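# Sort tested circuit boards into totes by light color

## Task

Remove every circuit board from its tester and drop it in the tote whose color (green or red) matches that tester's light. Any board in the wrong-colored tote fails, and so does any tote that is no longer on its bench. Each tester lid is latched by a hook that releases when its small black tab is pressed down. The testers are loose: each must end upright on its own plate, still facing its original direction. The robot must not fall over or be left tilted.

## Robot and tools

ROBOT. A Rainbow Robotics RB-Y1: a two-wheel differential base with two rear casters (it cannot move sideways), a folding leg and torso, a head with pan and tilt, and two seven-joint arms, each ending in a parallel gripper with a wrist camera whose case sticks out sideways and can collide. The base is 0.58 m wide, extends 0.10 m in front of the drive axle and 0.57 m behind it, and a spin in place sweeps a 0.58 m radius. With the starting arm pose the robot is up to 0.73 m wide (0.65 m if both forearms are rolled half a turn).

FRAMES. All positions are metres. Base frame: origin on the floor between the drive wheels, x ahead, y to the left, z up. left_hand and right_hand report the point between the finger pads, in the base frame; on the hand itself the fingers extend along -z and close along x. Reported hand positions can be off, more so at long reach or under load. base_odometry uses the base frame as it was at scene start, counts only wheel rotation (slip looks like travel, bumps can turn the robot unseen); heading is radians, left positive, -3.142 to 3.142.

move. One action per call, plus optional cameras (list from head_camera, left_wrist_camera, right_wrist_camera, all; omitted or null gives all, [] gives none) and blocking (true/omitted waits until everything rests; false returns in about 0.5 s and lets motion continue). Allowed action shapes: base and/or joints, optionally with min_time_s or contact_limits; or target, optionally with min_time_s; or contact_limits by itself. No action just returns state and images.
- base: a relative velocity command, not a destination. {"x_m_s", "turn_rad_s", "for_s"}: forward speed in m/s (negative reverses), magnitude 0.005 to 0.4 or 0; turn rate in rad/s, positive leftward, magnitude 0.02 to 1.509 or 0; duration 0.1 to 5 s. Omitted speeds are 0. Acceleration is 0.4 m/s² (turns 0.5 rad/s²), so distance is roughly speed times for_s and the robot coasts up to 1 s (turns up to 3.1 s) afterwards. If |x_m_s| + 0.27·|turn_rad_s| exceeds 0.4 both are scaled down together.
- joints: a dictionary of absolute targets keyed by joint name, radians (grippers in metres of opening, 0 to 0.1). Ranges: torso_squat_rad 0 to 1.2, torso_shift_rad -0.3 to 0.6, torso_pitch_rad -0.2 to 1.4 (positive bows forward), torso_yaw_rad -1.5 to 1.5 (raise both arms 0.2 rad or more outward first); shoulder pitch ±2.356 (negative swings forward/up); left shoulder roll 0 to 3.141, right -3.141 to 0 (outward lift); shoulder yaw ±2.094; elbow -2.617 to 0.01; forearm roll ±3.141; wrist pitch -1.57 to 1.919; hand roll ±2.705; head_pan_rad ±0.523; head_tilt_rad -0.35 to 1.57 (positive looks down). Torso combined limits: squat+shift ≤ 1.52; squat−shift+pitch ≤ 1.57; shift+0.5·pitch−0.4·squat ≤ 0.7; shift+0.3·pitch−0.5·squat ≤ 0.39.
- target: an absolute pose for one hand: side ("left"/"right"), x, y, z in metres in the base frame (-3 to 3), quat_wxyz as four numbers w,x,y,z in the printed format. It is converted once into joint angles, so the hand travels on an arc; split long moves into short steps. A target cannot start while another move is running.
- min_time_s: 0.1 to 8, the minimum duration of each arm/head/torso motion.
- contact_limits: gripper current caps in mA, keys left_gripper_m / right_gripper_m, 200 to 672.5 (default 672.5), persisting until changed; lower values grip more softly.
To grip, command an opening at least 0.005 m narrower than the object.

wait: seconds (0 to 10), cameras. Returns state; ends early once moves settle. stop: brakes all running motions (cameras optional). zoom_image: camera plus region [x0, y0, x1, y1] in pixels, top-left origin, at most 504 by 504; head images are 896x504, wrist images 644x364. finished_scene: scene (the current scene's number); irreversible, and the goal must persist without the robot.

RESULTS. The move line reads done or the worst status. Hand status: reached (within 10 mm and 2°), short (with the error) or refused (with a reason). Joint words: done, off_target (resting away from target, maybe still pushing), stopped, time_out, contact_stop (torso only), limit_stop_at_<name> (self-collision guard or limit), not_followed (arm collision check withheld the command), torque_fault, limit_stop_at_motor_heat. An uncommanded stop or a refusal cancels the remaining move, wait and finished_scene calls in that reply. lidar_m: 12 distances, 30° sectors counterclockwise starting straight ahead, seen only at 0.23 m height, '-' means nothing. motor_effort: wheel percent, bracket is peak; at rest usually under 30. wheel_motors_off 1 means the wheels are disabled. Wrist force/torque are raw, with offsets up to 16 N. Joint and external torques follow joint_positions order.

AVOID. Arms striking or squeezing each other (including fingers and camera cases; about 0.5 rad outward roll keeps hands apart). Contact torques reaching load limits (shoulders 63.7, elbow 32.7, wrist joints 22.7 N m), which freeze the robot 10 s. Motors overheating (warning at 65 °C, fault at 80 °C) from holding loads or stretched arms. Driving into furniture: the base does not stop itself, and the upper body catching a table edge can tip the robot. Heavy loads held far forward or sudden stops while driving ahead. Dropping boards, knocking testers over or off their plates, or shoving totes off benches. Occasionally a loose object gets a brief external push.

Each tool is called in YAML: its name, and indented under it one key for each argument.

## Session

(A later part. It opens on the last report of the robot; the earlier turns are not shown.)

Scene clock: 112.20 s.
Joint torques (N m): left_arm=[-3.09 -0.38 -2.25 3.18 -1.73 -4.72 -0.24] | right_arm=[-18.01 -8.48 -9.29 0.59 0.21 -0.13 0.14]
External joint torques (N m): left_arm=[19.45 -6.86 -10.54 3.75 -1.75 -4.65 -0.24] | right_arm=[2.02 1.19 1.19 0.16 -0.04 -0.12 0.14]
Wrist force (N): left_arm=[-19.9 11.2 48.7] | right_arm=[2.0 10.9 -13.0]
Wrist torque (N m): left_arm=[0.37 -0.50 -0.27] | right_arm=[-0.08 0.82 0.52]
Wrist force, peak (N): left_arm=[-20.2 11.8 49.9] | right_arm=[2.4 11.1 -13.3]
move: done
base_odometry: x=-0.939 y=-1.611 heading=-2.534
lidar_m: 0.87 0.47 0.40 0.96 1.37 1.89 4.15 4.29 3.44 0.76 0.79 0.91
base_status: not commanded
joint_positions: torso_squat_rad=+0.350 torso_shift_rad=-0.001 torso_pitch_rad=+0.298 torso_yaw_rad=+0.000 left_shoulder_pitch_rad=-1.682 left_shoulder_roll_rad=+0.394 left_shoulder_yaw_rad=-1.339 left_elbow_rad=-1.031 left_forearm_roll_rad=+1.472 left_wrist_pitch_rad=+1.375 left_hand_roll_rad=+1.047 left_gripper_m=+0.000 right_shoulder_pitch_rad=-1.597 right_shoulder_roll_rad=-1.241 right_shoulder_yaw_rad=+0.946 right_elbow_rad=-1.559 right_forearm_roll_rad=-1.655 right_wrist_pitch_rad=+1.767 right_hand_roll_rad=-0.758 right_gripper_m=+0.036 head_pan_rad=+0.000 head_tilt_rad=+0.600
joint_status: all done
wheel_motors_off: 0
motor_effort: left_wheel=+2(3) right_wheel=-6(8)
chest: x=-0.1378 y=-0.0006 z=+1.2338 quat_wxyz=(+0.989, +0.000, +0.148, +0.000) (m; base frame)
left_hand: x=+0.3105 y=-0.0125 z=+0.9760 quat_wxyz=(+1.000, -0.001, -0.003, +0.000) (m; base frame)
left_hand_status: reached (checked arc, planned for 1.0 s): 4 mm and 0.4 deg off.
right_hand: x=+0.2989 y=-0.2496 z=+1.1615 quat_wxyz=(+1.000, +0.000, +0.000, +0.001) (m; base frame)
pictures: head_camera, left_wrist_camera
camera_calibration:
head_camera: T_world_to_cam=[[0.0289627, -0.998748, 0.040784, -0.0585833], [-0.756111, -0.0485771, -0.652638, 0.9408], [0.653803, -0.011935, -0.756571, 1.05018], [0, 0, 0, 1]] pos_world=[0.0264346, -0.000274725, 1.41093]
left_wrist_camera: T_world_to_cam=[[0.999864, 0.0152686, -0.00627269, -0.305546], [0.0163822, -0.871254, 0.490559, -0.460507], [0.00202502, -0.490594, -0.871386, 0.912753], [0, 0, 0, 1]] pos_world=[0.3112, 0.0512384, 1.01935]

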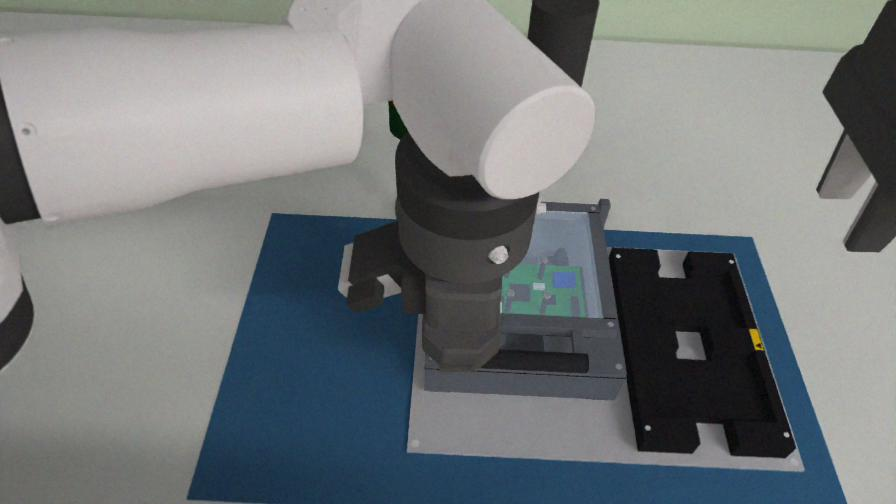

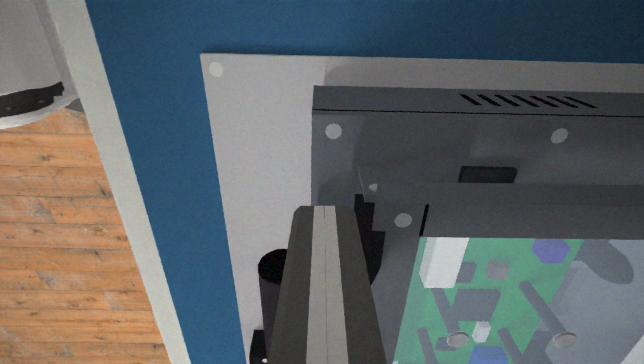

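move:
  target: {"side":"left","x":0.310,"y":-0.012,"z":0.968,"quat_wxyz":[1,0,0,0]}
  min_time_s: 1
  cameras: []

move:
  contact_limits: {"right_gripper_m":400}
  cameras: []

move:
  target: {"side":"right","x":0.2,"y":-0.2,"z":1.08,"quat_wxyz":[0.924,0,-0.383,0]}
  cameras: []

move:
  target: {"side":"right","x":0.23,"y":-0.1,"z":0.99,"quat_wxyz":[0.866,0,-0.5,0]}
  cameras: ["head_camera","right_wrist_camera"]

Scene clock: 121.43 s.
Joint torques (N m): left_arm=[8.56 -1.84 -9.1 6.98 -4.72 -9.58 -0.15] | right_arm=[-17.8 -8.5 -9.37 0.72 0.13 -0.25 0.24]
External joint torques (N m): left_arm=[31.14 -8.3 -17.27 7.56 -4.74 -9.51 -0.15] | right_arm=[2.23 1.15 1.1 0.28 -0.12 -0.23 0.24]
Wrist force (N): left_arm=[-42.0 20.9 93.9] | right_arm=[2.2 11.2 -12.8]
Wrist torque (N m): left_arm=[0.68 -0.42 -0.31] | right_arm=[-0.10 0.85 0.52]
Wrist force, peak (N): left_arm=[-42.7 21.0 94.6] | right_arm=[2.2 11.0 -13.5]
move: done
base_odometry: x=-0.939 y=-1.611 heading=-2.534
lidar_m: 0.87 0.47 0.40 0.95 1.36 1.90 4.15 4.29 3.43 0.77 0.79 0.91
base_status: not commanded
joint_positions: torso_squat_rad=+0.350 torso_shift_rad=-0.002 torso_pitch_rad=+0.296 torso_yaw_rad=+0.000 left_shoulder_pitch_rad=-1.678 left_shoulder_roll_rad=+0.383 left_shoulder_yaw_rad=-1.341 left_elbow_rad=-1.011 left_forearm_roll_rad=+1.470 left_wrist_pitch_rad=+1.368 left_hand_roll_rad=+1.036 left_gripper_m=+0.000 right_shoulder_pitch_rad=-1.597 right_shoulder_roll_rad=-1.241 right_shoulder_yaw_rad=+0.946 right_elbow_rad=-1.559 right_forearm_roll_rad=-1.655 right_wrist_pitch_rad=+1.767 right_hand_roll_rad=-0.758 right_gripper_m=+0.036 head_pan_rad=+0.000 head_tilt_rad=+0.600
joint_status: all done
wheel_motors_off: 0
motor_effort: left_wheel=+5(7) right_wheel=-5(8)
chest: x=-0.1389 y=-0.0005 z=+1.2339 quat_wxyz=(+0.989, +0.000, +0.147, +0.000) (m; base frame)
left_hand: x=+0.3110 y=-0.0133 z=+0.9735 quat_wxyz=(+1.000, -0.002, -0.004, -0.001) (m; base frame)
left_hand_status: reached (checked arc, planned for 1.0 s): 6 mm and 0.5 deg off.
right_hand: x=+0.2980 y=-0.2494 z=+1.1625 quat_wxyz=(+1.000, +0.000, -0.001, +0.001) (m; base frame)
pictures: none
No camera images: "cameras" was empty.

Scene clock: 121.73 s.
Joint torques (N m): left_arm=[8.45 -1.68 -9.03 7.02 -4.82 -9.63 -0.13] | right_arm=[-17.88 -8.34 -9.34 0.49 0.03 -0.21 0.18]
External joint torques (N m): left_arm=[31.03 -8.14 -17.2 7.6 -4.84 -9.56 -0.13] | right_arm=[2.14 1.31 1.13 0.05 -0.22 -0.19 0.18]
Wrist force (N): left_arm=[-42.3 21.1 93.3] | right_arm=[2.2 10.9 -13.1]
Wrist torque (N m): left_arm=[0.65 -0.42 -0.33] | right_arm=[-0.06 0.83 0.52]
Wrist force, peak (N): left_arm=[-42.5 20.8 94.6] | right_arm=[2.4 11.0 -13.4]
base_odometry: x=-0.939 y=-1.611 heading=-2.534
lidar_m: 0.87 0.47 0.41 0.95 1.36 1.89 4.15 4.30 3.44 0.76 0.79 0.90
base_status: not commanded
joint_positions: torso_squat_rad=+0.350 torso_shift_rad=-0.002 torso_pitch_rad=+0.296 torso_yaw_rad=+0.000 left_shoulder_pitch_rad=-1.678 left_shoulder_roll_rad=+0.383 left_shoulder_yaw_rad=-1.341 left_elbow_rad=-1.011 left_forearm_roll_rad=+1.470 left_wrist_pitch_rad=+1.368 left_hand_roll_rad=+1.036 left_gripper_m=+0.000 right_shoulder_pitch_rad=-1.597 right_shoulder_roll_rad=-1.241 right_shoulder_yaw_rad=+0.946 right_elbow_rad=-1.559 right_forearm_roll_rad=-1.655 right_wrist_pitch_rad=+1.767 right_hand_roll_rad=-0.758 right_gripper_m=+0.036 head_pan_rad=+0.000 head_tilt_rad=+0.600
joint_status: not commanded
wheel_motors_off: 0
motor_effort: left_wheel=+6(7) right_wheel=-7(7)
contact_limits: right_gripper_m 400 mA
chest: x=-0.1389 y=-0.0005 z=+1.2339 quat_wxyz=(+0.989, +0.000, +0.147, +0.000) (m; base frame)
left_hand: x=+0.3110 y=-0.0133 z=+0.9735 quat_wxyz=(+1.000, -0.002, -0.004, -0.001) (m; base frame)
right_hand: x=+0.2980 y=-0.2494 z=+1.1625 quat_wxyz=(+1.000, +0.000, -0.001, +0.001) (m; base frame)
pictures: none
No camera images: "cameras" was empty.

Scene clock: 123.47 s.
Joint torques (N m): left_arm=[7.7 -0.54 -8.62 6.69 -4.44 -8.49 -0.1] | right_arm=[-11.29 -8.89 -7.3 -1.01 0.73 0.14 0.38]
External joint torques (N m): left_arm=[30.28 -6.99 -16.79 7.27 -4.47 -8.42 -0.1] | right_arm=[1.33 -0.41 1.08 0.3 -0.57 -0.08 0.35]
Wrist force (N): left_arm=[-39.8 17.3 89.6] | right_arm=[-1.3 11.2 -12.2]
Wrist torque (N m): left_arm=[0.66 -0.47 -0.35] | right_arm=[-0.10 0.64 0.48]
Wrist force, peak (N): left_arm=[-43.6 21.4 95.3] | right_arm=[0.2 12.2 -13.1]
move: short
base_odometry: x=-0.939 y=-1.611 heading=-2.534
lidar_m: 0.87 0.48 0.40 0.96 1.37 1.90 4.15 4.30 3.44 0.77 0.79 0.91
base_status: not commanded
joint_positions: torso_squat_rad=+0.350 torso_shift_rad=-0.002 torso_pitch_rad=+0.296 torso_yaw_rad=+0.000 left_shoulder_pitch_rad=-1.678 left_shoulder_roll_rad=+0.383 left_shoulder_yaw_rad=-1.341 left_elbow_rad=-1.011 left_forearm_roll_rad=+1.470 left_wrist_pitch_rad=+1.368 left_hand_roll_rad=+1.036 left_gripper_m=+0.000 right_shoulder_pitch_rad=-1.273 right_shoulder_roll_rad=-1.359 right_shoulder_yaw_rad=+1.082 right_elbow_rad=-2.617 right_forearm_roll_rad=-0.826 right_wrist_pitch_rad=+1.591 right_hand_roll_rad=-1.660 right_gripper_m=+0.036 head_pan_rad=+0.000 head_tilt_rad=+0.600
joint_status: all done
wheel_motors_off: 0
motor_effort: left_wheel=+11(11) right_wheel=-5(7)
contact_limits: right_gripper_m 400 mA
chest: x=-0.1389 y=-0.0004 z=+1.2339 quat_wxyz=(+0.989, +0.000, +0.147, +0.000) (m; base frame)
left_hand: x=+0.3109 y=-0.0134 z=+0.9734 quat_wxyz=(+1.000, -0.002, -0.004, -0.001) (m; base frame)
right_hand: x=+0.2010 y=-0.1997 z=+1.0800 quat_wxyz=(+0.958, -0.033, -0.283, -0.014) (m; base frame)
right_hand_status: short (checked arc, as near as the solve gets, planned for 1.4 s): 1 mm and 12.8 deg off. The place is met; only the turn is off.
pictures: none
No camera images: "cameras" was empty.

Scene clock: 124.83 s.
Joint torques (N m): left_arm=[6.96 1.26 -8.38 6.63 -4.95 -8.3 -0.04] | right_arm=[-12.36 -4.78 -7.11 -4.65 1.25 0.58 0.01]
External joint torques (N m): left_arm=[29.53 -5.19 -16.56 7.21 -4.98 -8.23 -0.04] | right_arm=[1.08 0.04 0.35 1.32 -0.57 0.13 -0.04]
Wrist force (N): left_arm=[-41.3 15.5 85.8] | right_arm=[-3.2 11.0 -10.1]
Wrist torque (N m): left_arm=[0.63 -0.45 -0.35] | right_arm=[-0.11 0.57 0.46]
Wrist force, peak (N): left_arm=[-43.1 16.8 90.8] | right_arm=[-1.5 11.2 -12.3]
move: done
base_odometry: x=-0.939 y=-1.611 heading=-2.534
lidar_m: 0.87 0.46 0.41 0.95 1.36 1.89 4.15 4.29 3.44 0.77 0.79 0.91
base_status: not commanded
joint_positions: torso_squat_rad=+0.350 torso_shift_rad=-0.002 torso_pitch_rad=+0.296 torso_yaw_rad=+0.000 left_shoulder_pitch_rad=-1.678 left_shoulder_roll_rad=+0.382 left_shoulder_yaw_rad=-1.341 left_elbow_rad=-1.011 left_forearm_roll_rad=+1.470 left_wrist_pitch_rad=+1.368 left_hand_roll_rad=+1.036 left_gripper_m=+0.000 right_shoulder_pitch_rad=-1.075 right_shoulder_roll_rad=-0.788 right_shoulder_yaw_rad=+1.554 right_elbow_rad=-2.281 right_forearm_roll_rad=+0.277 right_wrist_pitch_rad=+1.750 right_hand_roll_rad=-1.823 right_gripper_m=+0.036 head_pan_rad=+0.000 head_tilt_rad=+0.600
joint_status: all done
wheel_motors_off: 0
motor_effort: left_wheel=+11(13) right_wheel=-3(6)
contact_limits: right_gripper_m 400 mA
chest: x=-0.1389 y=-0.0005 z=+1.2339 quat_wxyz=(+0.989, +0.000, +0.147, +0.000) (m; base frame)
left_hand: x=+0.3107 y=-0.0135 z=+0.9733 quat_wxyz=(+1.000, -0.002, -0.004, -0.001) (m; base frame)
right_hand: x=+0.2300 y=-0.0999 z=+0.9902 quat_wxyz=(+0.866, +0.000, -0.500, +0.000) (m; base frame)
right_hand_status: reached (checked arc, planned for 1.0 s): 0 mm and 0.0 deg off.
pictures: head_camera, right_wrist_camera
camera_calibration:
head_camera: T_world_to_cam=[[0.0291125, -0.998734, 0.041034, -0.0586193], [-0.754846, -0.0488769, -0.654079, 0.942086], [0.655256, -0.0119325, -0.755313, 1.04967], [0, 0, 0, 1]] pos_world=[0.025032, 0.0000263717, 1.41143]
right_wrist_camera: T_world_to_cam=[[-0.485137, 0.0202392, -0.874204, 0.981662], [-0.379649, 0.895718, 0.231422, -0.0191379], [0.787724, 0.444162, -0.426862, 0.357639], [0, 0, 0, 1]] pos_world=[0.187254, -0.161576, 1.01526]

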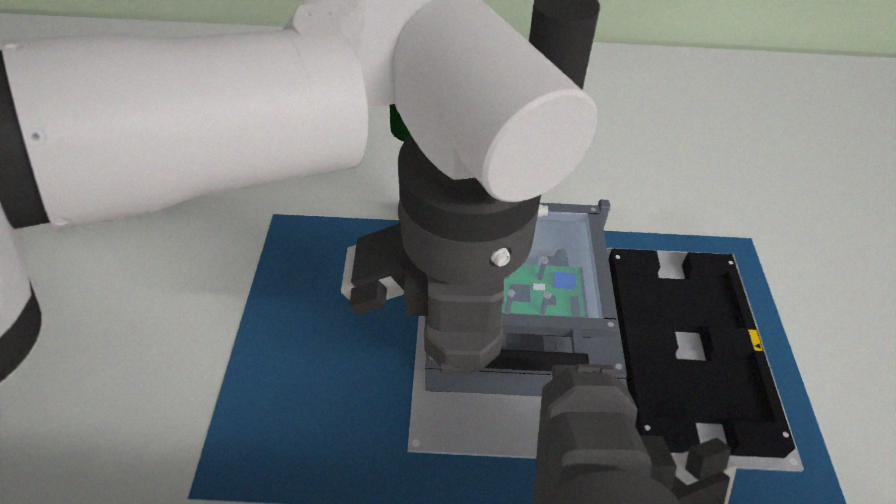

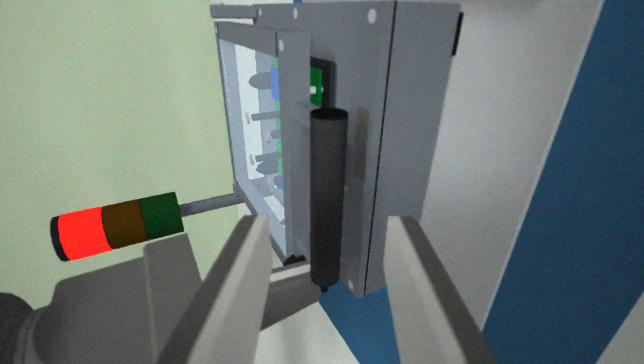

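move:
  target: {"side":"right","x":0.277,"y":-0.094,"z":0.97,"quat_wxyz":[0.866,0,-0.5,0]}
  cameras: ["right_wrist_camera"]

move:
  target: {"side":"right","x":0.307,"y":-0.09,"z":0.957,"quat_wxyz":[0.866,0,-0.5,0]}
  cameras: ["head_camera","right_wrist_camera"]

Scene clock: 133.50 s.
Joint torques (N m): left_arm=[6.75 1.49 -8.39 6.82 -5.14 -8.34 -0.05] | right_arm=[-14.97 -3.68 -8.66 -4.42 1.22 0.58 -0.21]
External joint torques (N m): left_arm=[29.32 -4.96 -16.56 7.41 -5.17 -8.28 -0.05] | right_arm=[0.34 1.52 -0.26 0.81 -0.62 0.09 -0.26]
Wrist force (N): left_arm=[-42.6 15.6 89.0] | right_arm=[-3.0 10.7 -9.6]
Wrist torque (N m): left_arm=[0.65 -0.44 -0.37] | right_arm=[-0.09 0.54 0.49]
Wrist force, peak (N): left_arm=[-44.0 16.9 90.6] | right_arm=[-3.7 12.7 -9.6]
move: done
base_odometry: x=-0.939 y=-1.611 heading=-2.534
lidar_m: 0.88 0.46 0.41 0.95 1.37 1.90 4.15 4.30 3.44 0.75 0.78 0.91
base_status: not commanded
joint_positions: torso_squat_rad=+0.350 torso_shift_rad=-0.002 torso_pitch_rad=+0.296 torso_yaw_rad=+0.000 left_shoulder_pitch_rad=-1.677 left_shoulder_roll_rad=+0.382 left_shoulder_yaw_rad=-1.341 left_elbow_rad=-1.011 left_forearm_roll_rad=+1.470 left_wrist_pitch_rad=+1.368 left_hand_roll_rad=+1.036 left_gripper_m=+0.000 right_shoulder_pitch_rad=-1.114 right_shoulder_roll_rad=-0.771 right_shoulder_yaw_rad=+1.516 right_elbow_rad=-2.089 right_forearm_roll_rad=+0.215 right_wrist_pitch_rad=+1.577 right_hand_roll_rad=-1.841 right_gripper_m=+0.036 head_pan_rad=+0.000 head_tilt_rad=+0.600
joint_status: all done
wheel_motors_off: 0
motor_effort: left_wheel=+13(14) right_wheel=-4(6)
contact_limits: right_gripper_m 400 mA
chest: x=-0.1389 y=-0.0005 z=+1.2339 quat_wxyz=(+0.989, +0.000, +0.147, +0.000) (m; base frame)
left_hand: x=+0.3106 y=-0.0136 z=+0.9732 quat_wxyz=(+1.000, -0.002, -0.003, -0.001) (m; base frame)
right_hand: x=+0.2764 y=-0.0944 z=+0.9706 quat_wxyz=(+0.866, +0.000, -0.500, +0.000) (m; base frame)
right_hand_status: reached (checked arc, planned for 0.5 s): 1 mm and 0.0 deg off.
pictures: right_wrist_camera
camera_calibration:
right_wrist_camera: T_world_to_cam=[[-0.485129, 0.0200648, -0.874213, 0.986906], [-0.379278, 0.895974, 0.231038, -0.00157396], [0.787907, 0.443653, -0.427052, 0.310347], [0, 0, 0, 1]] pos_world=[0.233654, -0.156078, 0.995664]

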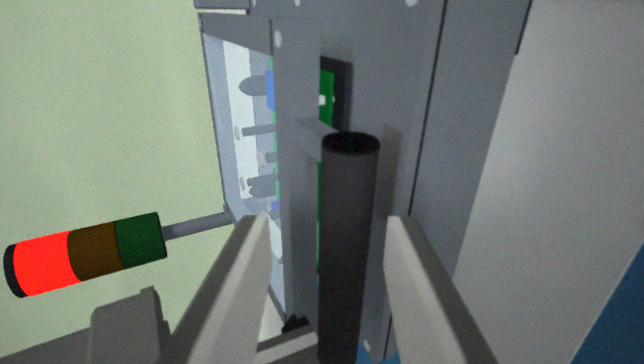

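Scene clock: 134.37 s.
Joint torques (N m): left_arm=[6.5 1.97 -8.57 6.78 -5.11 -8.37 -0.12] | right_arm=[-13.7 -3.26 -7.58 -3.16 0.39 0.21 -0.11]
External joint torques (N m): left_arm=[29.07 -4.47 -16.74 7.37 -5.14 -8.3 -0.12] | right_arm=[2.86 2.1 1.28 1.56 -1.43 -0.29 -0.16]
Wrist force (N): left_arm=[-41.9 15.2 87.7] | right_arm=[2.5 10.8 -6.1]
Wrist torque (N m): left_arm=[0.60 -0.42 -0.38] | right_arm=[-0.10 0.51 0.45]
Wrist force, peak (N): left_arm=[-44.7 17.8 92.6] | right_arm=[-3.4 10.8 -10.4]
move: done
base_odometry: x=-0.939 y=-1.611 heading=-2.534
lidar_m: 0.87 0.47 0.41 0.95 1.37 1.90 4.14 4.30 3.43 0.75 0.79 0.91
base_status: not commanded
joint_positions: torso_squat_rad=+0.350 torso_shift_rad=-0.002 torso_pitch_rad=+0.296 torso_yaw_rad=+0.000 left_shoulder_pitch_rad=-1.677 left_shoulder_roll_rad=+0.382 left_shoulder_yaw_rad=-1.341 left_elbow_rad=-1.011 left_forearm_roll_rad=+1.470 left_wrist_pitch_rad=+1.368 left_hand_roll_rad=+1.036 left_gripper_m=+0.000 right_shoulder_pitch_rad=-1.138 right_shoulder_roll_rad=-0.741 right_shoulder_yaw_rad=+1.498 right_elbow_rad=-1.947 right_forearm_roll_rad=+0.186 right_wrist_pitch_rad=+1.465 right_hand_roll_rad=-1.849 right_gripper_m=+0.036 head_pan_rad=+0.000 head_tilt_rad=+0.600
joint_status: all done
wheel_motors_off: 0
motor_effort: left_wheel=+13(14) right_wheel=-3(5)
contact_limits: right_gripper_m 400 mA
chest: x=-0.1389 y=-0.0005 z=+1.2339 quat_wxyz=(+0.989, +0.000, +0.147, +0.000) (m; base frame)
left_hand: x=+0.3105 y=-0.0136 z=+0.9732 quat_wxyz=(+1.000, -0.002, -0.003, -0.001) (m; base frame)
right_hand: x=+0.3071 y=-0.0902 z=+0.9576 quat_wxyz=(+0.866, +0.000, -0.500, +0.000) (m; base frame)
right_hand_status: reached (checked arc, planned for 0.4 s): 1 mm and 0.1 deg off.
pictures: head_camera, right_wrist_camera
camera_calibration:
head_camera: T_world_to_cam=[[0.0291125, -0.998734, 0.041034, -0.0587191], [-0.754846, -0.0488769, -0.654079, 0.942081], [0.655256, -0.0119325, -0.755313, 1.04967], [0, 0, 0, 1]] pos_world=[0.025032, -0.0000736283, 1.41143]
right_wrist_camera: T_world_to_cam=[[-0.484288, 0.0203373, -0.874672, 0.990624], [-0.379481, 0.895913, 0.230942, 0.00935824], [0.788327, 0.443765, -0.426162, 0.277731], [0, 0, 0, 1]] pos_world=[0.264356, -0.151778, 0.982669]

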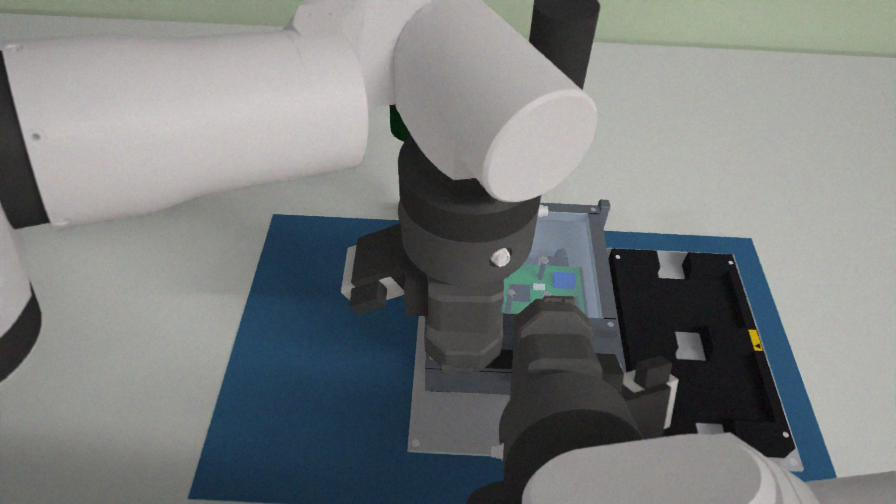

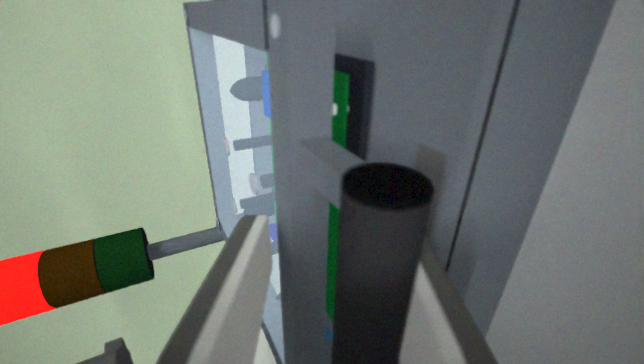

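move:
  target: {"side":"right","x":0.303,"y":-0.09,"z":0.952,"quat_wxyz":[0.866,0,-0.5,0]}
  cameras: []

move:
  joints: {"right_gripper_m":0}
  cameras: ["right_wrist_camera"]

Scene clock: 139.63 s.
Joint torques (N m): left_arm=[4.44 1.91 -7.43 6.6 -4.46 -7.38 -0.18] | right_arm=[-1.49 0.13 1.83 -2.84 -5.64 -3.2 -0.08]
External joint torques (N m): left_arm=[27.01 -4.53 -15.6 7.18 -4.48 -7.31 -0.18] | right_arm=[14.96 5.4 10.61 1.92 -7.47 -3.71 -0.13]
Wrist force (N): left_arm=[-36.3 13.5 75.8] | right_arm=[30.1 5.1 5.4]
Wrist torque (N m): left_arm=[0.57 -0.46 -0.34] | right_arm=[-0.19 0.01 0.41]
Wrist force, peak (N): left_arm=[-42.1 15.4 87.8] | right_arm=[37.5 6.2 3.4]
move: done
base_odometry: x=-0.939 y=-1.611 heading=-2.534
lidar_m: 0.87 0.47 0.40 0.95 1.37 1.90 4.15 4.30 3.43 0.77 0.79 0.91
base_status: not commanded
joint_positions: torso_squat_rad=+0.350 torso_shift_rad=-0.002 torso_pitch_rad=+0.295 torso_yaw_rad=+0.000 left_shoulder_pitch_rad=-1.677 left_shoulder_roll_rad=+0.382 left_shoulder_yaw_rad=-1.341 left_elbow_rad=-1.011 left_forearm_roll_rad=+1.470 left_wrist_pitch_rad=+1.368 left_hand_roll_rad=+1.036 left_gripper_m=+0.000 right_shoulder_pitch_rad=-1.130 right_shoulder_roll_rad=-0.735 right_shoulder_yaw_rad=+1.506 right_elbow_rad=-1.942 right_forearm_roll_rad=+0.203 right_wrist_pitch_rad=+1.468 right_hand_roll_rad=-1.857 right_gripper_m=+0.036 head_pan_rad=+0.000 head_tilt_rad=+0.600
joint_status: all done
wheel_motors_off: 0
motor_effort: left_wheel=+12(13) right_wheel=-3(5)
contact_limits: right_gripper_m 400 mA
chest: x=-0.1391 y=-0.0005 z=+1.2340 quat_wxyz=(+0.989, +0.000, +0.147, +0.000) (m; base frame)
left_hand: x=+0.3104 y=-0.0136 z=+0.9732 quat_wxyz=(+1.000, -0.002, -0.004, -0.001) (m; base frame)
right_hand: x=+0.3050 y=-0.0899 z=+0.9551 quat_wxyz=(+0.864, +0.000, -0.503, -0.001) (m; base frame)
right_hand_status: reached (checked arc, planned for 0.1 s): 4 mm and 0.4 deg off.
pictures: none
No camera images: "cameras" was empty.

Scene clock: 140.53 s.
Joint torques (N m): left_arm=[4.37 2.1 -7.43 6.61 -4.66 -7.35 -0.09] | right_arm=[-2.44 0.49 1.17 -3.9 -4.72 -2.45 -0.16]
External joint torques (N m): left_arm=[26.94 -4.34 -15.6 7.19 -4.69 -7.28 -0.08] | right_arm=[14 5.76 9.93 0.87 -6.54 -2.96 -0.21]
Wrist force (N): left_arm=[-39.4 13.9 81.7] | right_arm=[22.6 8.2 -5.3]
Wrist torque (N m): left_arm=[0.55 -0.49 -0.36] | right_arm=[-0.17 -0.61 0.30]
Wrist force, peak (N): left_arm=[-40.0 14.4 84.2] | right_arm=[28.8 5.3 4.6]
move: off_target
base_odometry: x=-0.939 y=-1.611 heading=-2.534
lidar_m: 0.87 0.48 0.40 0.95 1.37 1.89 4.15 4.30 3.43 0.76 0.79 0.90
base_status: not commanded
joint_positions: torso_squat_rad=+0.350 torso_shift_rad=-0.002 torso_pitch_rad=+0.295 torso_yaw_rad=+0.000 left_shoulder_pitch_rad=-1.677 left_shoulder_roll_rad=+0.382 left_shoulder_yaw_rad=-1.341 left_elbow_rad=-1.011 left_forearm_roll_rad=+1.470 left_wrist_pitch_rad=+1.368 left_hand_roll_rad=+1.036 left_gripper_m=+0.000 right_shoulder_pitch_rad=-1.130 right_shoulder_roll_rad=-0.735 right_shoulder_yaw_rad=+1.506 right_elbow_rad=-1.941 right_forearm_roll_rad=+0.203 right_wrist_pitch_rad=+1.468 right_hand_roll_rad=-1.857 right_gripper_m=+0.031 head_pan_rad=+0.000 head_tilt_rad=+0.600
joint_status: right_gripper_m off_target (ended at +0.031, target +0.000)
wheel_motors_off: 0
motor_effort: left_wheel=+12(13) right_wheel=-4(5)
contact_limits: right_gripper_m 400 mA
chest: x=-0.1391 y=-0.0005 z=+1.2340 quat_wxyz=(+0.989, +0.000, +0.147, +0.000) (m; base frame)
left_hand: x=+0.3104 y=-0.0136 z=+0.9732 quat_wxyz=(+1.000, -0.002, -0.004, -0.001) (m; base frame)
right_hand: x=+0.3049 y=-0.0900 z=+0.9548 quat_wxyz=(+0.864, +0.000, -0.503, -0.001) (m; base frame)
pictures: right_wrist_camera
camera_calibration:
right_wrist_camera: T_world_to_cam=[[-0.47925, 0.0216024, -0.877413, 0.988334], [-0.379903, 0.896087, 0.229568, 0.010468], [0.791197, 0.443353, -0.421243, 0.272583], [0, 0, 0, 1]] pos_world=[0.261969, -0.151581, 0.979597]

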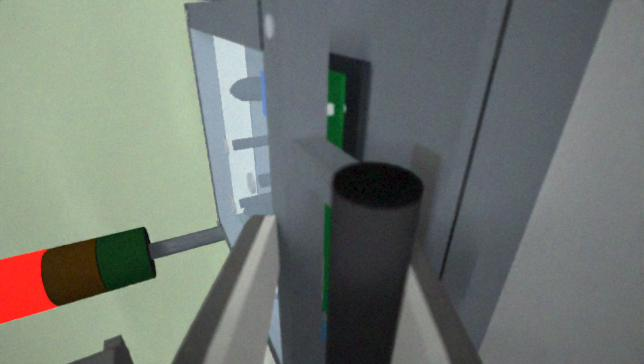

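move:
  joints: {"right_gripper_m":0.04}
  cameras: []

move:
  target: {"side":"right","x":0.287,"y":-0.09,"z":0.956,"quat_wxyz":[0.866,0,-0.5,0]}
  cameras: []

move:
  joints: {"right_gripper_m":0}
  cameras: ["right_wrist_camera","head_camera"]

Scene clock: 153.23 s.
Joint torques (N m): left_arm=[3.26 2.15 -6.98 6.53 -4.3 -6.92 -0.16] | right_arm=[2.28 0.65 5.02 -2.64 -7.81 -4.23 -0.07]
External joint torques (N m): left_arm=[25.83 -4.3 -15.15 7.12 -4.33 -6.85 -0.16] | right_arm=[18.75 5.93 13.81 2.12 -9.63 -4.74 -0.12]
Wrist force (N): left_arm=[-34.1 12.5 70.9] | right_arm=[40.2 2.7 12.5]
Wrist torque (N m): left_arm=[0.49 -0.46 -0.33] | right_arm=[-0.19 -0.05 0.44]
Wrist force, peak (N): left_arm=[-39.4 14.2 82.3] | right_arm=[43.2 2.3 14.4]
move: done
base_odometry: x=-0.939 y=-1.611 heading=-2.534
lidar_m: 0.88 0.47 0.40 0.95 1.37 1.89 4.14 4.30 3.43 0.76 0.79 0.91
base_status: not commanded
joint_positions: torso_squat_rad=+0.350 torso_shift_rad=-0.002 torso_pitch_rad=+0.295 torso_yaw_rad=+0.000 left_shoulder_pitch_rad=-1.677 left_shoulder_roll_rad=+0.382 left_shoulder_yaw_rad=-1.341 left_elbow_rad=-1.011 left_forearm_roll_rad=+1.470 left_wrist_pitch_rad=+1.368 left_hand_roll_rad=+1.036 left_gripper_m=+0.000 right_shoulder_pitch_rad=-1.131 right_shoulder_roll_rad=-0.735 right_shoulder_yaw_rad=+1.505 right_elbow_rad=-1.942 right_forearm_roll_rad=+0.204 right_wrist_pitch_rad=+1.468 right_hand_roll_rad=-1.857 right_gripper_m=+0.040 head_pan_rad=+0.000 head_tilt_rad=+0.600
joint_status: all done
wheel_motors_off: 0
motor_effort: left_wheel=+12(13) right_wheel=-4(4)
contact_limits: right_gripper_m 400 mA
chest: x=-0.1392 y=-0.0005 z=+1.2340 quat_wxyz=(+0.989, +0.000, +0.147, +0.000) (m; base frame)
left_hand: x=+0.3103 y=-0.0135 z=+0.9731 quat_wxyz=(+1.000, -0.002, -0.004, -0.001) (m; base frame)
right_hand: x=+0.3055 y=-0.0898 z=+0.9560 quat_wxyz=(+0.864, +0.001, -0.504, -0.001) (m; base frame)
pictures: none
No camera images: "cameras" was empty.

Scene clock: 153.90 s.
Joint torques (N m): left_arm=[4.21 3.51 -7.13 7.38 -6.18 -8.22 -0.12] | right_arm=[-12.74 -3.03 -6.81 -4.44 1.15 0.19 0.12]
External joint torques (N m): left_arm=[26.78 -2.93 -15.3 7.97 -6.2 -8.14 -0.12] | right_arm=[3.01 2.03 1.7 0.64 -0.68 -0.32 0.07]
Wrist force (N): left_arm=[-46.3 14.8 85.8] | right_arm=[-3.1 10.9 -9.6]
Wrist torque (N m): left_arm=[0.57 -0.34 -0.34] | right_arm=[-0.13 0.54 0.47]
Wrist force, peak (N): left_arm=[-48.6 16.0 89.3] | right_arm=[41.3 2.5 13.1]
move: done
base_odometry: x=-0.939 y=-1.611 heading=-2.534
lidar_m: 0.87 0.46 0.40 0.94 1.37 1.89 4.15 4.30 3.44 0.76 0.79 0.91
base_status: not commanded
joint_positions: torso_squat_rad=+0.350 torso_shift_rad=-0.002 torso_pitch_rad=+0.296 torso_yaw_rad=+0.000 left_shoulder_pitch_rad=-1.677 left_shoulder_roll_rad=+0.382 left_shoulder_yaw_rad=-1.341 left_elbow_rad=-1.011 left_forearm_roll_rad=+1.470 left_wrist_pitch_rad=+1.368 left_hand_roll_rad=+1.036 left_gripper_m=+0.000 right_shoulder_pitch_rad=-1.113 right_shoulder_roll_rad=-0.739 right_shoulder_yaw_rad=+1.520 right_elbow_rad=-2.001 right_forearm_roll_rad=+0.220 right_wrist_pitch_rad=+1.522 right_hand_roll_rad=-1.857 right_gripper_m=+0.040 head_pan_rad=+0.000 head_tilt_rad=+0.600
joint_status: all done
wheel_motors_off: 0
motor_effort: left_wheel=+12(13) right_wheel=-4(5)
contact_limits: right_gripper_m 400 mA
chest: x=-0.1390 y=-0.0005 z=+1.2339 quat_wxyz=(+0.989, +0.000, +0.147, +0.000) (m; base frame)
left_hand: x=+0.3101 y=-0.0137 z=+0.9729 quat_wxyz=(+1.000, -0.002, -0.003, -0.001) (m; base frame)
right_hand: x=+0.2874 y=-0.0900 z=+0.9562 quat_wxyz=(+0.866, +0.000, -0.500, +0.000) (m; base frame)
right_hand_status: reached (checked arc, planned for 0.3 s): 0 mm and 0.0 deg off.
pictures: none
No camera images: "cameras" was empty.

Scene clock: 154.83 s.
Joint torques (N m): left_arm=[4.54 3.75 -7.11 8.2 -6.83 -8.79 -0.11] | right_arm=[-1.38 -0.59 2.65 -8.55 -4.59 -0.65 0.19]
External joint torques (N m): left_arm=[27.11 -2.69 -15.28 8.79 -6.86 -8.72 -0.11] | right_arm=[14.44 4.48 11.18 -3.5 -6.42 -1.16 0.14]
Wrist force (N): left_arm=[-50.7 14.7 89.3] | right_arm=[25.0 13.4 -31.1]
Wrist torque (N m): left_arm=[0.56 -0.23 -0.32] | right_arm=[-0.17 0.42 0.21]
Wrist force, peak (N): left_arm=[-51.5 14.5 90.5] | right_arm=[28.5 13.8 -35.6]
move: off_target
base_odometry: x=-0.939 y=-1.611 heading=-2.534
lidar_m: 0.88 0.47 0.41 0.96 1.36 1.89 4.15 4.29 3.44 0.76 0.79 0.91
base_status: not commanded
joint_positions: torso_squat_rad=+0.350 torso_shift_rad=-0.002 torso_pitch_rad=+0.296 torso_yaw_rad=+0.000 left_shoulder_pitch_rad=-1.677 left_shoulder_roll_rad=+0.382 left_shoulder_yaw_rad=-1.341 left_elbow_rad=-1.012 left_forearm_roll_rad=+1.471 left_wrist_pitch_rad=+1.368 left_hand_roll_rad=+1.036 left_gripper_m=+0.000 right_shoulder_pitch_rad=-1.116 right_shoulder_roll_rad=-0.740 right_shoulder_yaw_rad=+1.518 right_elbow_rad=-2.000 right_forearm_roll_rad=+0.222 right_wrist_pitch_rad=+1.523 right_hand_roll_rad=-1.857 right_gripper_m=+0.015 head_pan_rad=+0.000 head_tilt_rad=+0.600
joint_status: right_gripper_m off_target (ended at +0.015, target +0.000)
wheel_motors_off: 0
motor_effort: left_wheel=+12(13) right_wheel=-6(6)
contact_limits: right_gripper_m 400 mA
chest: x=-0.1389 y=-0.0005 z=+1.2339 quat_wxyz=(+0.989, +0.000, +0.147, +0.000) (m; base frame)
left_hand: x=+0.3101 y=-0.0138 z=+0.9729 quat_wxyz=(+1.000, -0.002, -0.003, -0.001) (m; base frame)
right_hand: x=+0.2895 y=-0.0899 z=+0.9581 quat_wxyz=(+0.864, +0.000, -0.503, -0.001) (m; base frame)
pictures: head_camera, right_wrist_camera
camera_calibration:
head_camera: T_world_to_cam=[[0.0291125, -0.998734, 0.041034, -0.0587191], [-0.754846, -0.0488769, -0.654079, 0.942081], [0.655256, -0.0119325, -0.755313, 1.04967], [0, 0, 0, 1]] pos_world=[0.025032, -0.0000736283, 1.41143]
right_wrist_camera: T_world_to_cam=[[-0.479647, 0.0218286, -0.87719, 0.983758], [-0.379542, 0.896172, 0.229834, 0.00343406], [0.79113, 0.44317, -0.421562, 0.286415], [0, 0, 0, 1]] pos_world=[0.246569, -0.151482, 0.982895]

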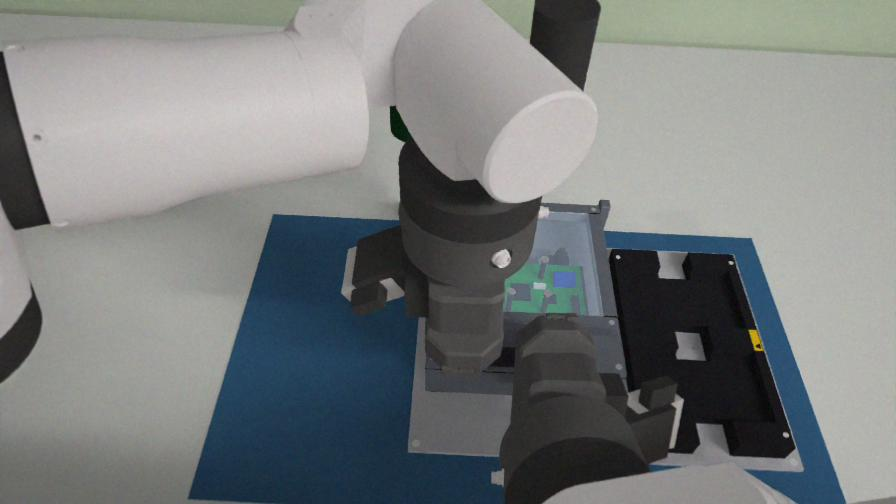

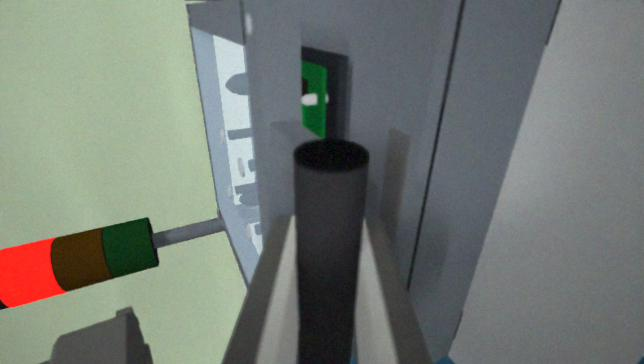

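move:
  target: {"side":"right","x":0.291,"y":-0.09,"z":0.975,"quat_wxyz":[0.842,0,-0.539,0]}
  min_time_s: 1
  cameras: []

move:
  target: {"side":"right","x":0.296,"y":-0.09,"z":0.99,"quat_wxyz":[0.81,0,-0.586,0]}
  min_time_s: 1
  cameras: ["head_camera","left_wrist_camera"]

Scene clock: 162.33 s.
Joint torques (N m): left_arm=[5.18 3.96 -7.55 8.61 -6.36 -9.24 -0.08] | right_arm=[-17.28 -3.05 -7.46 -6.2 2.92 1.08 -0.04]
External joint torques (N m): left_arm=[27.74 -2.48 -15.73 9.2 -6.38 -9.17 -0.08] | right_arm=[-1.63 1.97 0.97 -1.1 1.03 0.52 -0.09]
Wrist force (N): left_arm=[-48.8 16.1 90.9] | right_arm=[-6.5 11.5 -17.5]
Wrist torque (N m): left_arm=[0.58 -0.27 -0.31] | right_arm=[-0.21 0.73 0.16]
Wrist force, peak (N): left_arm=[-51.8 16.1 94.8] | right_arm=[20.2 16.1 -38.8]
move: done
base_odometry: x=-0.939 y=-1.611 heading=-2.534
lidar_m: 0.88 0.46 0.40 0.95 1.37 1.89 4.15 4.30 3.44 0.76 0.79 0.91
base_status: not commanded
joint_positions: torso_squat_rad=+0.350 torso_shift_rad=-0.002 torso_pitch_rad=+0.296 torso_yaw_rad=+0.000 left_shoulder_pitch_rad=-1.677 left_shoulder_roll_rad=+0.381 left_shoulder_yaw_rad=-1.341 left_elbow_rad=-1.012 left_forearm_roll_rad=+1.470 left_wrist_pitch_rad=+1.368 left_hand_roll_rad=+1.036 left_gripper_m=+0.000 right_shoulder_pitch_rad=-1.117 right_shoulder_roll_rad=-0.740 right_shoulder_yaw_rad=+1.537 right_elbow_rad=-2.020 right_forearm_roll_rad=+0.307 right_wrist_pitch_rad=+1.568 right_hand_roll_rad=-1.871 right_gripper_m=+0.015 head_pan_rad=+0.000 head_tilt_rad=+0.600
joint_status: all done
wheel_motors_off: 0
motor_effort: left_wheel=+12(13) right_wheel=-6(6)
contact_limits: right_gripper_m 400 mA
chest: x=-0.1388 y=-0.0005 z=+1.2339 quat_wxyz=(+0.989, +0.000, +0.147, +0.000) (m; base frame)
left_hand: x=+0.3102 y=-0.0138 z=+0.9729 quat_wxyz=(+1.000, -0.002, -0.003, -0.001) (m; base frame)
right_hand: x=+0.2910 y=-0.0899 z=+0.9745 quat_wxyz=(+0.843, +0.001, -0.537, -0.001) (m; base frame)
right_hand_status: reached (checked arc, planned for 1.0 s): 1 mm and 0.3 deg off.
pictures: none
No camera images: "cameras" was empty.

Scene clock: 163.67 s.
Joint torques (N m): left_arm=[5.11 1.32 -7.89 7.3 -5.72 -8.83 0.26] | right_arm=[-27.83 -5.62 -17.19 -1.48 8.18 2.11 -0.03]
External joint torques (N m): left_arm=[27.68 -5.12 -16.06 7.89 -5.75 -8.77 0.26] | right_arm=[-12.34 -0.74 -8.95 3.62 6.24 1.47 -0.08]
Wrist force (N): left_arm=[-44.7 23.3 93.5] | right_arm=[-28.4 9.2 6.1]
Wrist torque (N m): left_arm=[-1.02 0.13 -0.77] | right_arm=[-0.28 1.02 0.16]
Wrist force, peak (N): left_arm=[-44.7 23.3 93.5] | right_arm=[-32.3 2.7 14.7]
move: done
base_odometry: x=-0.939 y=-1.611 heading=-2.534
lidar_m: 0.88 0.47 0.40 0.95 1.37 1.89 4.15 4.30 3.44 0.76 0.79 0.91
base_status: not commanded
joint_positions: torso_squat_rad=+0.350 torso_shift_rad=-0.002 torso_pitch_rad=+0.296 torso_yaw_rad=+0.000 left_shoulder_pitch_rad=-1.677 left_shoulder_roll_rad=+0.382 left_shoulder_yaw_rad=-1.341 left_elbow_rad=-1.011 left_forearm_roll_rad=+1.470 left_wrist_pitch_rad=+1.368 left_hand_roll_rad=+1.036 left_gripper_m=+0.000 right_shoulder_pitch_rad=-1.112 right_shoulder_roll_rad=-0.726 right_shoulder_yaw_rad=+1.574 right_elbow_rad=-2.001 right_forearm_roll_rad=+0.433 right_wrist_pitch_rad=+1.611 right_hand_roll_rad=-1.898 right_gripper_m=+0.015 head_pan_rad=+0.000 head_tilt_rad=+0.600
joint_status: all done
wheel_motors_off: 0
motor_effort: left_wheel=+12(14) right_wheel=+0(7)
contact_limits: right_gripper_m 400 mA
chest: x=-0.1389 y=-0.0005 z=+1.2339 quat_wxyz=(+0.989, +0.000, +0.147, +0.000) (m; base frame)
left_hand: x=+0.3104 y=-0.0135 z=+0.9730 quat_wxyz=(+1.000, -0.002, -0.003, -0.001) (m; base frame)
right_hand: x=+0.2942 y=-0.0903 z=+0.9878 quat_wxyz=(+0.812, +0.000, -0.584, +0.001) (m; base frame)
right_hand_status: reached (checked arc, planned for 1.0 s): 3 mm and 0.4 deg off.
pictures: head_camera, left_wrist_camera
camera_calibration:
head_camera: T_world_to_cam=[[0.0289746, -0.998737, 0.041043, -0.0587219], [-0.754902, -0.0487776, -0.654021, 0.94186], [0.655197, -0.0120335, -0.755362, 1.04973], [0, 0, 0, 1]] pos_world=[0.0249324, -0.0000741568, 1.41133]
left_wrist_camera: T_world_to_cam=[[0.99989, 0.0135197, -0.00613714, -0.305514], [0.0147897, -0.870494, 0.491957, -0.460744], [0.00130876, -0.491993, -0.870598, 0.909093], [0, 0, 0, 1]] pos_world=[0.311105, 0.0503237, 1.01625]

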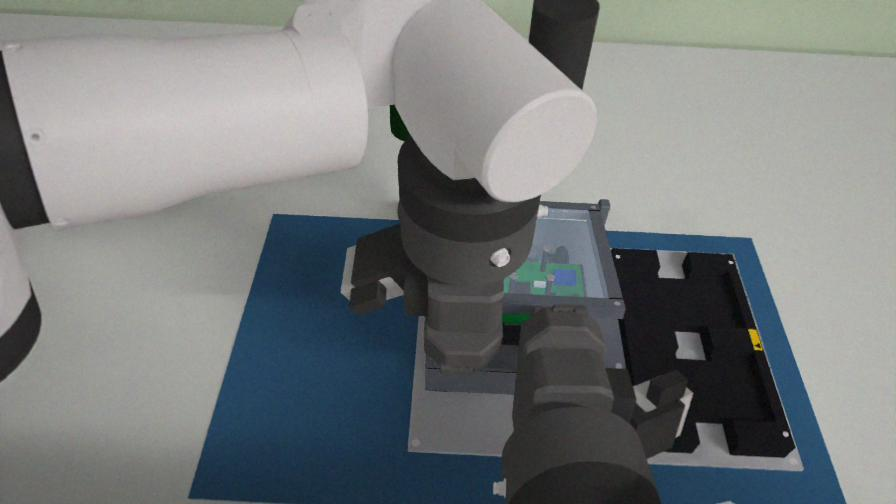

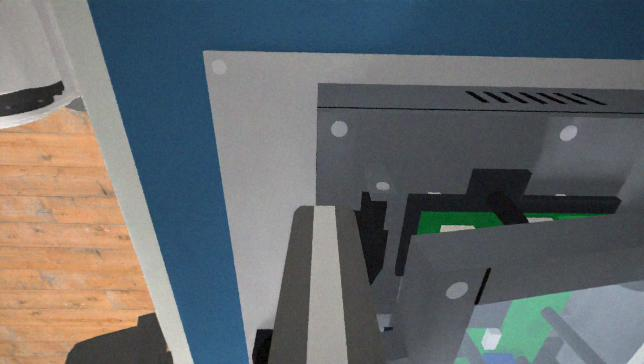

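move:
  target: {"side":"left","x":0.303,"y":-0.002,"z":1.01,"quat_wxyz":[1,0,0,0]}
  cameras: []

move:
  target: {"side":"left","x":0.29,"y":0.12,"z":1.1,"quat_wxyz":[1,0,0,0]}
  cameras: []

move:
  target: {"side":"left","x":0.3,"y":0.25,"z":1.16,"quat_wxyz":[1,0,0,0]}
  cameras: []

move:
  target: {"side":"right","x":0.307,"y":-0.09,"z":1.03,"quat_wxyz":[0.737,0,-0.676,0]}
  cameras: []

move:
  target: {"side":"right","x":0.34,"y":-0.09,"z":1.072,"quat_wxyz":[0.66,0,-0.751,0]}
  cameras: ["head_camera"]

Scene clock: 173.77 s.
Joint torques (N m): left_arm=[-20.65 6.48 9.25 -0.66 0.24 -0.03 0.19] | right_arm=[-20.09 -6.7 -12.43 -0.51 2.72 0.48 0.01]
External joint torques (N m): left_arm=[1.71 -0.34 0.23 -0.23 0.2 0.02 0.19] | right_arm=[-4.62 -1.84 -4.19 4.61 0.79 -0.16 -0.04]
Wrist force (N): left_arm=[-1.7 0.2 -9.0] | right_arm=[-7.2 8.4 11.6]
Wrist torque (N m): left_arm=[-0.07 -0.38 -0.20] | right_arm=[-0.10 0.48 0.22]
Wrist force, peak (N): left_arm=[-45.0 23.4 93.4] | right_arm=[-30.5 9.2 5.5]
move: done
base_odometry: x=-0.939 y=-1.611 heading=-2.534
lidar_m: 0.87 0.47 0.40 0.95 1.37 1.89 4.14 4.30 3.44 0.77 0.79 0.91
base_status: not commanded
joint_positions: torso_squat_rad=+0.350 torso_shift_rad=+0.000 torso_pitch_rad=+0.299 torso_yaw_rad=+0.000 left_shoulder_pitch_rad=-1.718 left_shoulder_roll_rad=+0.481 left_shoulder_yaw_rad=-1.313 left_elbow_rad=-1.161 left_forearm_roll_rad=+1.506 left_wrist_pitch_rad=+1.438 left_hand_roll_rad=+1.096 left_gripper_m=+0.000 right_shoulder_pitch_rad=-1.114 right_shoulder_roll_rad=-0.726 right_shoulder_yaw_rad=+1.573 right_elbow_rad=-2.001 right_forearm_roll_rad=+0.435 right_wrist_pitch_rad=+1.611 right_hand_roll_rad=-1.898 right_gripper_m=+0.015 head_pan_rad=+0.000 head_tilt_rad=+0.600
joint_status: all done
wheel_motors_off: 0
motor_effort: left_wheel=+4(13) right_wheel=-4(8)
contact_limits: right_gripper_m 400 mA
chest: x=-0.1371 y=-0.0008 z=+1.2337 quat_wxyz=(+0.989, +0.000, +0.149, +0.000) (m; base frame)
left_hand: x=+0.3042 y=-0.0024 z=+1.0084 quat_wxyz=(+1.000, +0.000, +0.002, +0.000) (m; base frame)
left_hand_status: reached (checked arc, planned for 0.4 s): 2 mm and 0.2 deg off.
right_hand: x=+0.2960 y=-0.0901 z=+0.9876 quat_wxyz=(+0.812, +0.000, -0.584, +0.000) (m; base frame)
pictures: none
No camera images: "cameras" was empty.

Scene clock: 174.93 s.
Joint torques (N m): left_arm=[-18.9 6.55 10.56 0.23 0.28 -0.07 -0.12] | right_arm=[-19.52 -6.27 -11.78 -0.92 2.78 0.34 0.03]
External joint torques (N m): left_arm=[1.36 -0.83 0.23 -0.41 0.24 -0.02 -0.12] | right_arm=[-4.04 -1.41 -3.53 4.2 0.85 -0.29 -0.02]
Wrist force (N): left_arm=[-1.5 0.1 -9.1] | right_arm=[-6.8 8.8 12.5]
Wrist torque (N m): left_arm=[-0.06 -0.36 -0.21] | right_arm=[-0.07 0.53 0.22]
Wrist force, peak (N): left_arm=[-1.3 -0.1 -10.2] | right_arm=[-7.6 9.6 13.8]
move: done
base_odometry: x=-0.939 y=-1.611 heading=-2.534
lidar_m: 0.88 0.47 0.40 0.95 1.37 1.89 4.15 4.30 3.43 0.77 0.78 0.92
base_status: not commanded
joint_positions: torso_squat_rad=+0.350 torso_shift_rad=+0.000 torso_pitch_rad=+0.299 torso_yaw_rad=+0.000 left_shoulder_pitch_rad=-1.735 left_shoulder_roll_rad=+0.967 left_shoulder_yaw_rad=-1.217 left_elbow_rad=-1.596 left_forearm_roll_rad=+1.643 left_wrist_pitch_rad=+1.564 left_hand_roll_rad=+1.072 left_gripper_m=+0.000 right_shoulder_pitch_rad=-1.114 right_shoulder_roll_rad=-0.726 right_shoulder_yaw_rad=+1.573 right_elbow_rad=-2.001 right_forearm_roll_rad=+0.435 right_wrist_pitch_rad=+1.611 right_hand_roll_rad=-1.898 right_gripper_m=+0.015 head_pan_rad=+0.000 head_tilt_rad=+0.600
joint_status: all done
wheel_motors_off: 0
motor_effort: left_wheel=+4(5) right_wheel=-3(5)
contact_limits: right_gripper_m 400 mA
chest: x=-0.1370 y=-0.0008 z=+1.2337 quat_wxyz=(+0.989, +0.000, +0.149, +0.000) (m; base frame)
left_hand: x=+0.2901 y=+0.1201 z=+1.1000 quat_wxyz=(+1.000, +0.000, +0.000, +0.000) (m; base frame)
left_hand_status: reached (checked arc, planned for 0.8 s): 0 mm and 0.0 deg off.
right_hand: x=+0.2961 y=-0.0902 z=+0.9877 quat_wxyz=(+0.812, +0.000, -0.584, +0.000) (m; base frame)
pictures: none
No camera images: "cameras" was empty.

Scene clock: 176.20 s.
Joint torques (N m): left_arm=[-16.91 6.45 10.67 1.58 0.31 -0.02 0.52] | right_arm=[-19.38 -6.11 -11.74 -0.72 2.78 0.16 0.04]
External joint torques (N m): left_arm=[1.4 -1.3 0.55 0.15 0.29 0.05 0.52] | right_arm=[-3.91 -1.24 -3.5 4.4 0.84 -0.48 -0.02]
Wrist force (N): left_arm=[-1.7 0.1 -9.4] | right_arm=[-8.7 8.2 10.1]
Wrist torque (N m): left_arm=[-0.06 -0.40 -0.18] | right_arm=[-0.09 0.49 0.19]
Wrist force, peak (N): left_arm=[-2.0 1.2 -9.9] | right_arm=[-6.7 9.3 15.9]
move: done
base_odometry: x=-0.939 y=-1.611 heading=-2.534
lidar_m: 0.87 0.47 0.40 0.95 1.37 1.90 4.15 4.30 3.43 0.76 0.79 0.91
base_status: not commanded
joint_positions: torso_squat_rad=+0.350 torso_shift_rad=+0.000 torso_pitch_rad=+0.299 torso_yaw_rad=+0.000 left_shoulder_pitch_rad=-1.728 left_shoulder_roll_rad=+1.295 left_shoulder_yaw_rad=-1.156 left_elbow_rad=-1.564 left_forearm_roll_rad=+1.748 left_wrist_pitch_rad=+1.659 left_hand_roll_rad=+0.744 left_gripper_m=+0.000 right_shoulder_pitch_rad=-1.114 right_shoulder_roll_rad=-0.726 right_shoulder_yaw_rad=+1.573 right_elbow_rad=-2.001 right_forearm_roll_rad=+0.435 right_wrist_pitch_rad=+1.611 right_hand_roll_rad=-1.898 right_gripper_m=+0.015 head_pan_rad=+0.000 head_tilt_rad=+0.600
joint_status: all done
wheel_motors_off: 0
motor_effort: left_wheel=+4(5) right_wheel=-2(4)
contact_limits: right_gripper_m 400 mA
chest: x=-0.1370 y=-0.0008 z=+1.2337 quat_wxyz=(+0.989, +0.000, +0.149, +0.000) (m; base frame)
left_hand: x=+0.2997 y=+0.2499 z=+1.1600 quat_wxyz=(+1.000, +0.000, -0.001, +0.000) (m; base frame)
left_hand_status: reached (checked arc, planned for 0.7 s): 0 mm and 0.1 deg off.
right_hand: x=+0.2962 y=-0.0902 z=+0.9876 quat_wxyz=(+0.812, +0.000, -0.584, +0.000) (m; base frame)
pictures: none
No camera images: "cameras" was empty.

Scene clock: 176.97 s.
Joint torques (N m): left_arm=[-16.79 6.5 10.93 1.56 0.28 -0.09 0.53] | right_arm=[-17.79 -1.96 -7.98 -5.54 3.38 1.46 0.3]
External joint torques (N m): left_arm=[1.52 -1.26 0.81 0.14 0.25 -0.02 0.53] | right_arm=[-2.17 2.87 0.17 -0.65 1.43 0.69 0.25]
Wrist force (N): left_arm=[-1.7 0.1 -9.4] | right_arm=[-11.9 12.4 -17.0]
Wrist torque (N m): left_arm=[-0.06 -0.40 -0.18] | right_arm=[-0.24 0.69 0.20]
Wrist force, peak (N): left_arm=[-1.7 -0.1 -9.7] | right_arm=[-14.2 13.2 -20.2]
move: done
base_odometry: x=-0.939 y=-1.611 heading=-2.534
lidar_m: 0.87 0.47 0.41 0.96 1.37 1.90 4.15 4.29 3.44 0.76 0.79 0.91
base_status: not commanded
joint_positions: torso_squat_rad=+0.350 torso_shift_rad=+0.000 torso_pitch_rad=+0.300 torso_yaw_rad=+0.000 left_shoulder_pitch_rad=-1.728 left_shoulder_roll_rad=+1.295 left_shoulder_yaw_rad=-1.156 left_elbow_rad=-1.564 left_forearm_roll_rad=+1.748 left_wrist_pitch_rad=+1.659 left_hand_roll_rad=+0.744 left_gripper_m=+0.000 right_shoulder_pitch_rad=-1.134 right_shoulder_roll_rad=-0.709 right_shoulder_yaw_rad=+1.620 right_elbow_rad=-1.961 right_forearm_roll_rad=+0.653 right_wrist_pitch_rad=+1.696 right_hand_roll_rad=-1.930 right_gripper_m=+0.015 head_pan_rad=+0.000 head_tilt_rad=+0.600
joint_status: all done
wheel_motors_off: 0
motor_effort: left_wheel=+3(5) right_wheel=-6(7)
contact_limits: right_gripper_m 400 mA
chest: x=-0.1364 y=-0.0008 z=+1.2337 quat_wxyz=(+0.989, +0.001, +0.150, +0.000) (m; base frame)
left_hand: x=+0.3002 y=+0.2499 z=+1.1596 quat_wxyz=(+1.000, +0.000, -0.001, +0.000) (m; base frame)
right_hand: x=+0.3073 y=-0.0903 z=+1.0293 quat_wxyz=(+0.738, +0.000, -0.675, +0.000) (m; base frame)
right_hand_status: reached (checked arc, planned for 0.4 s): 1 mm and 0.1 deg off.
pictures: none
No camera images: "cameras" was empty.

Scene clock: 177.87 s.
Joint torques (N m): left_arm=[-16.71 6.51 10.68 1.6 0.3 -0.06 0.51] | right_arm=[-18.92 -3.74 -9.71 -4.29 3.07 0.22 0.16]
External joint torques (N m): left_arm=[1.6 -1.24 0.56 0.17 0.28 0.01 0.51] | right_arm=[-1.84 1.56 -1.12 -0.23 1.21 -0.58 0.11]
Wrist force (N): left_arm=[-1.8 0.0 -9.3] | right_arm=[-9.9 7.3 -6.6]
Wrist torque (N m): left_arm=[-0.04 -0.40 -0.19] | right_arm=[-0.23 0.72 0.24]
Wrist force, peak (N): left_arm=[-1.7 0.0 -9.8] | right_arm=[-13.4 13.0 -17.3]
move: done
base_odometry: x=-0.939 y=-1.611 heading=-2.534
lidar_m: 0.87 0.47 0.41 0.96 1.37 1.90 4.14 4.30 3.44 0.76 0.79 0.91
base_status: not commanded
joint_positions: torso_squat_rad=+0.350 torso_shift_rad=+0.000 torso_pitch_rad=+0.300 torso_yaw_rad=+0.000 left_shoulder_pitch_rad=-1.728 left_shoulder_roll_rad=+1.295 left_shoulder_yaw_rad=-1.156 left_elbow_rad=-1.564 left_forearm_roll_rad=+1.748 left_wrist_pitch_rad=+1.659 left_hand_roll_rad=+0.744 left_gripper_m=+0.000 right_shoulder_pitch_rad=-1.190 right_shoulder_roll_rad=-0.697 right_shoulder_yaw_rad=+1.624 right_elbow_rad=-1.838 right_forearm_roll_rad=+0.789 right_wrist_pitch_rad=+1.692 right_hand_roll_rad=-1.983 right_gripper_m=+0.015 head_pan_rad=+0.000 head_tilt_rad=+0.600
joint_status: all done
wheel_motors_off: 0
motor_effort: left_wheel=+3(4) right_wheel=-5(7)
contact_limits: right_gripper_m 400 mA
chest: x=-0.1366 y=-0.0008 z=+1.2337 quat_wxyz=(+0.989, +0.001, +0.149, +0.000) (m; base frame)
left_hand: x=+0.3001 y=+0.2498 z=+1.1597 quat_wxyz=(+1.000, +0.000, -0.001, +0.000) (m; base frame)
right_hand: x=+0.3396 y=-0.0905 z=+1.0718 quat_wxyz=(+0.661, +0.000, -0.751, +0.000) (m; base frame)
right_hand_status: reached (checked arc, planned for 0.4 s): 1 mm and 0.1 deg off.
pictures: head_camera
camera_calibration:
head_camera: T_world_to_cam=[[0.0288845, -0.998764, 0.0404517, -0.0583388], [-0.757504, -0.0482757, -0.651044, 0.93946], [0.652192, -0.0118372, -0.757962, 1.05075], [0, 0, 0, 1]] pos_world=[0.0280373, -0.000475661, 1.41042]

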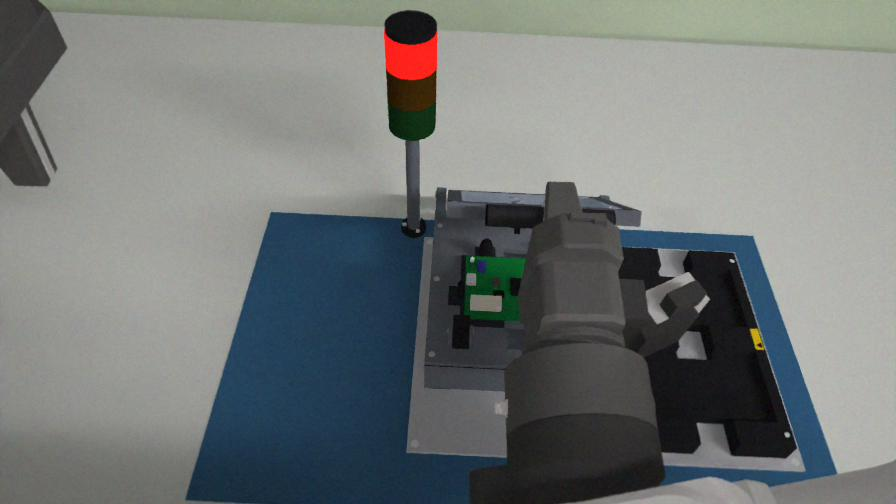

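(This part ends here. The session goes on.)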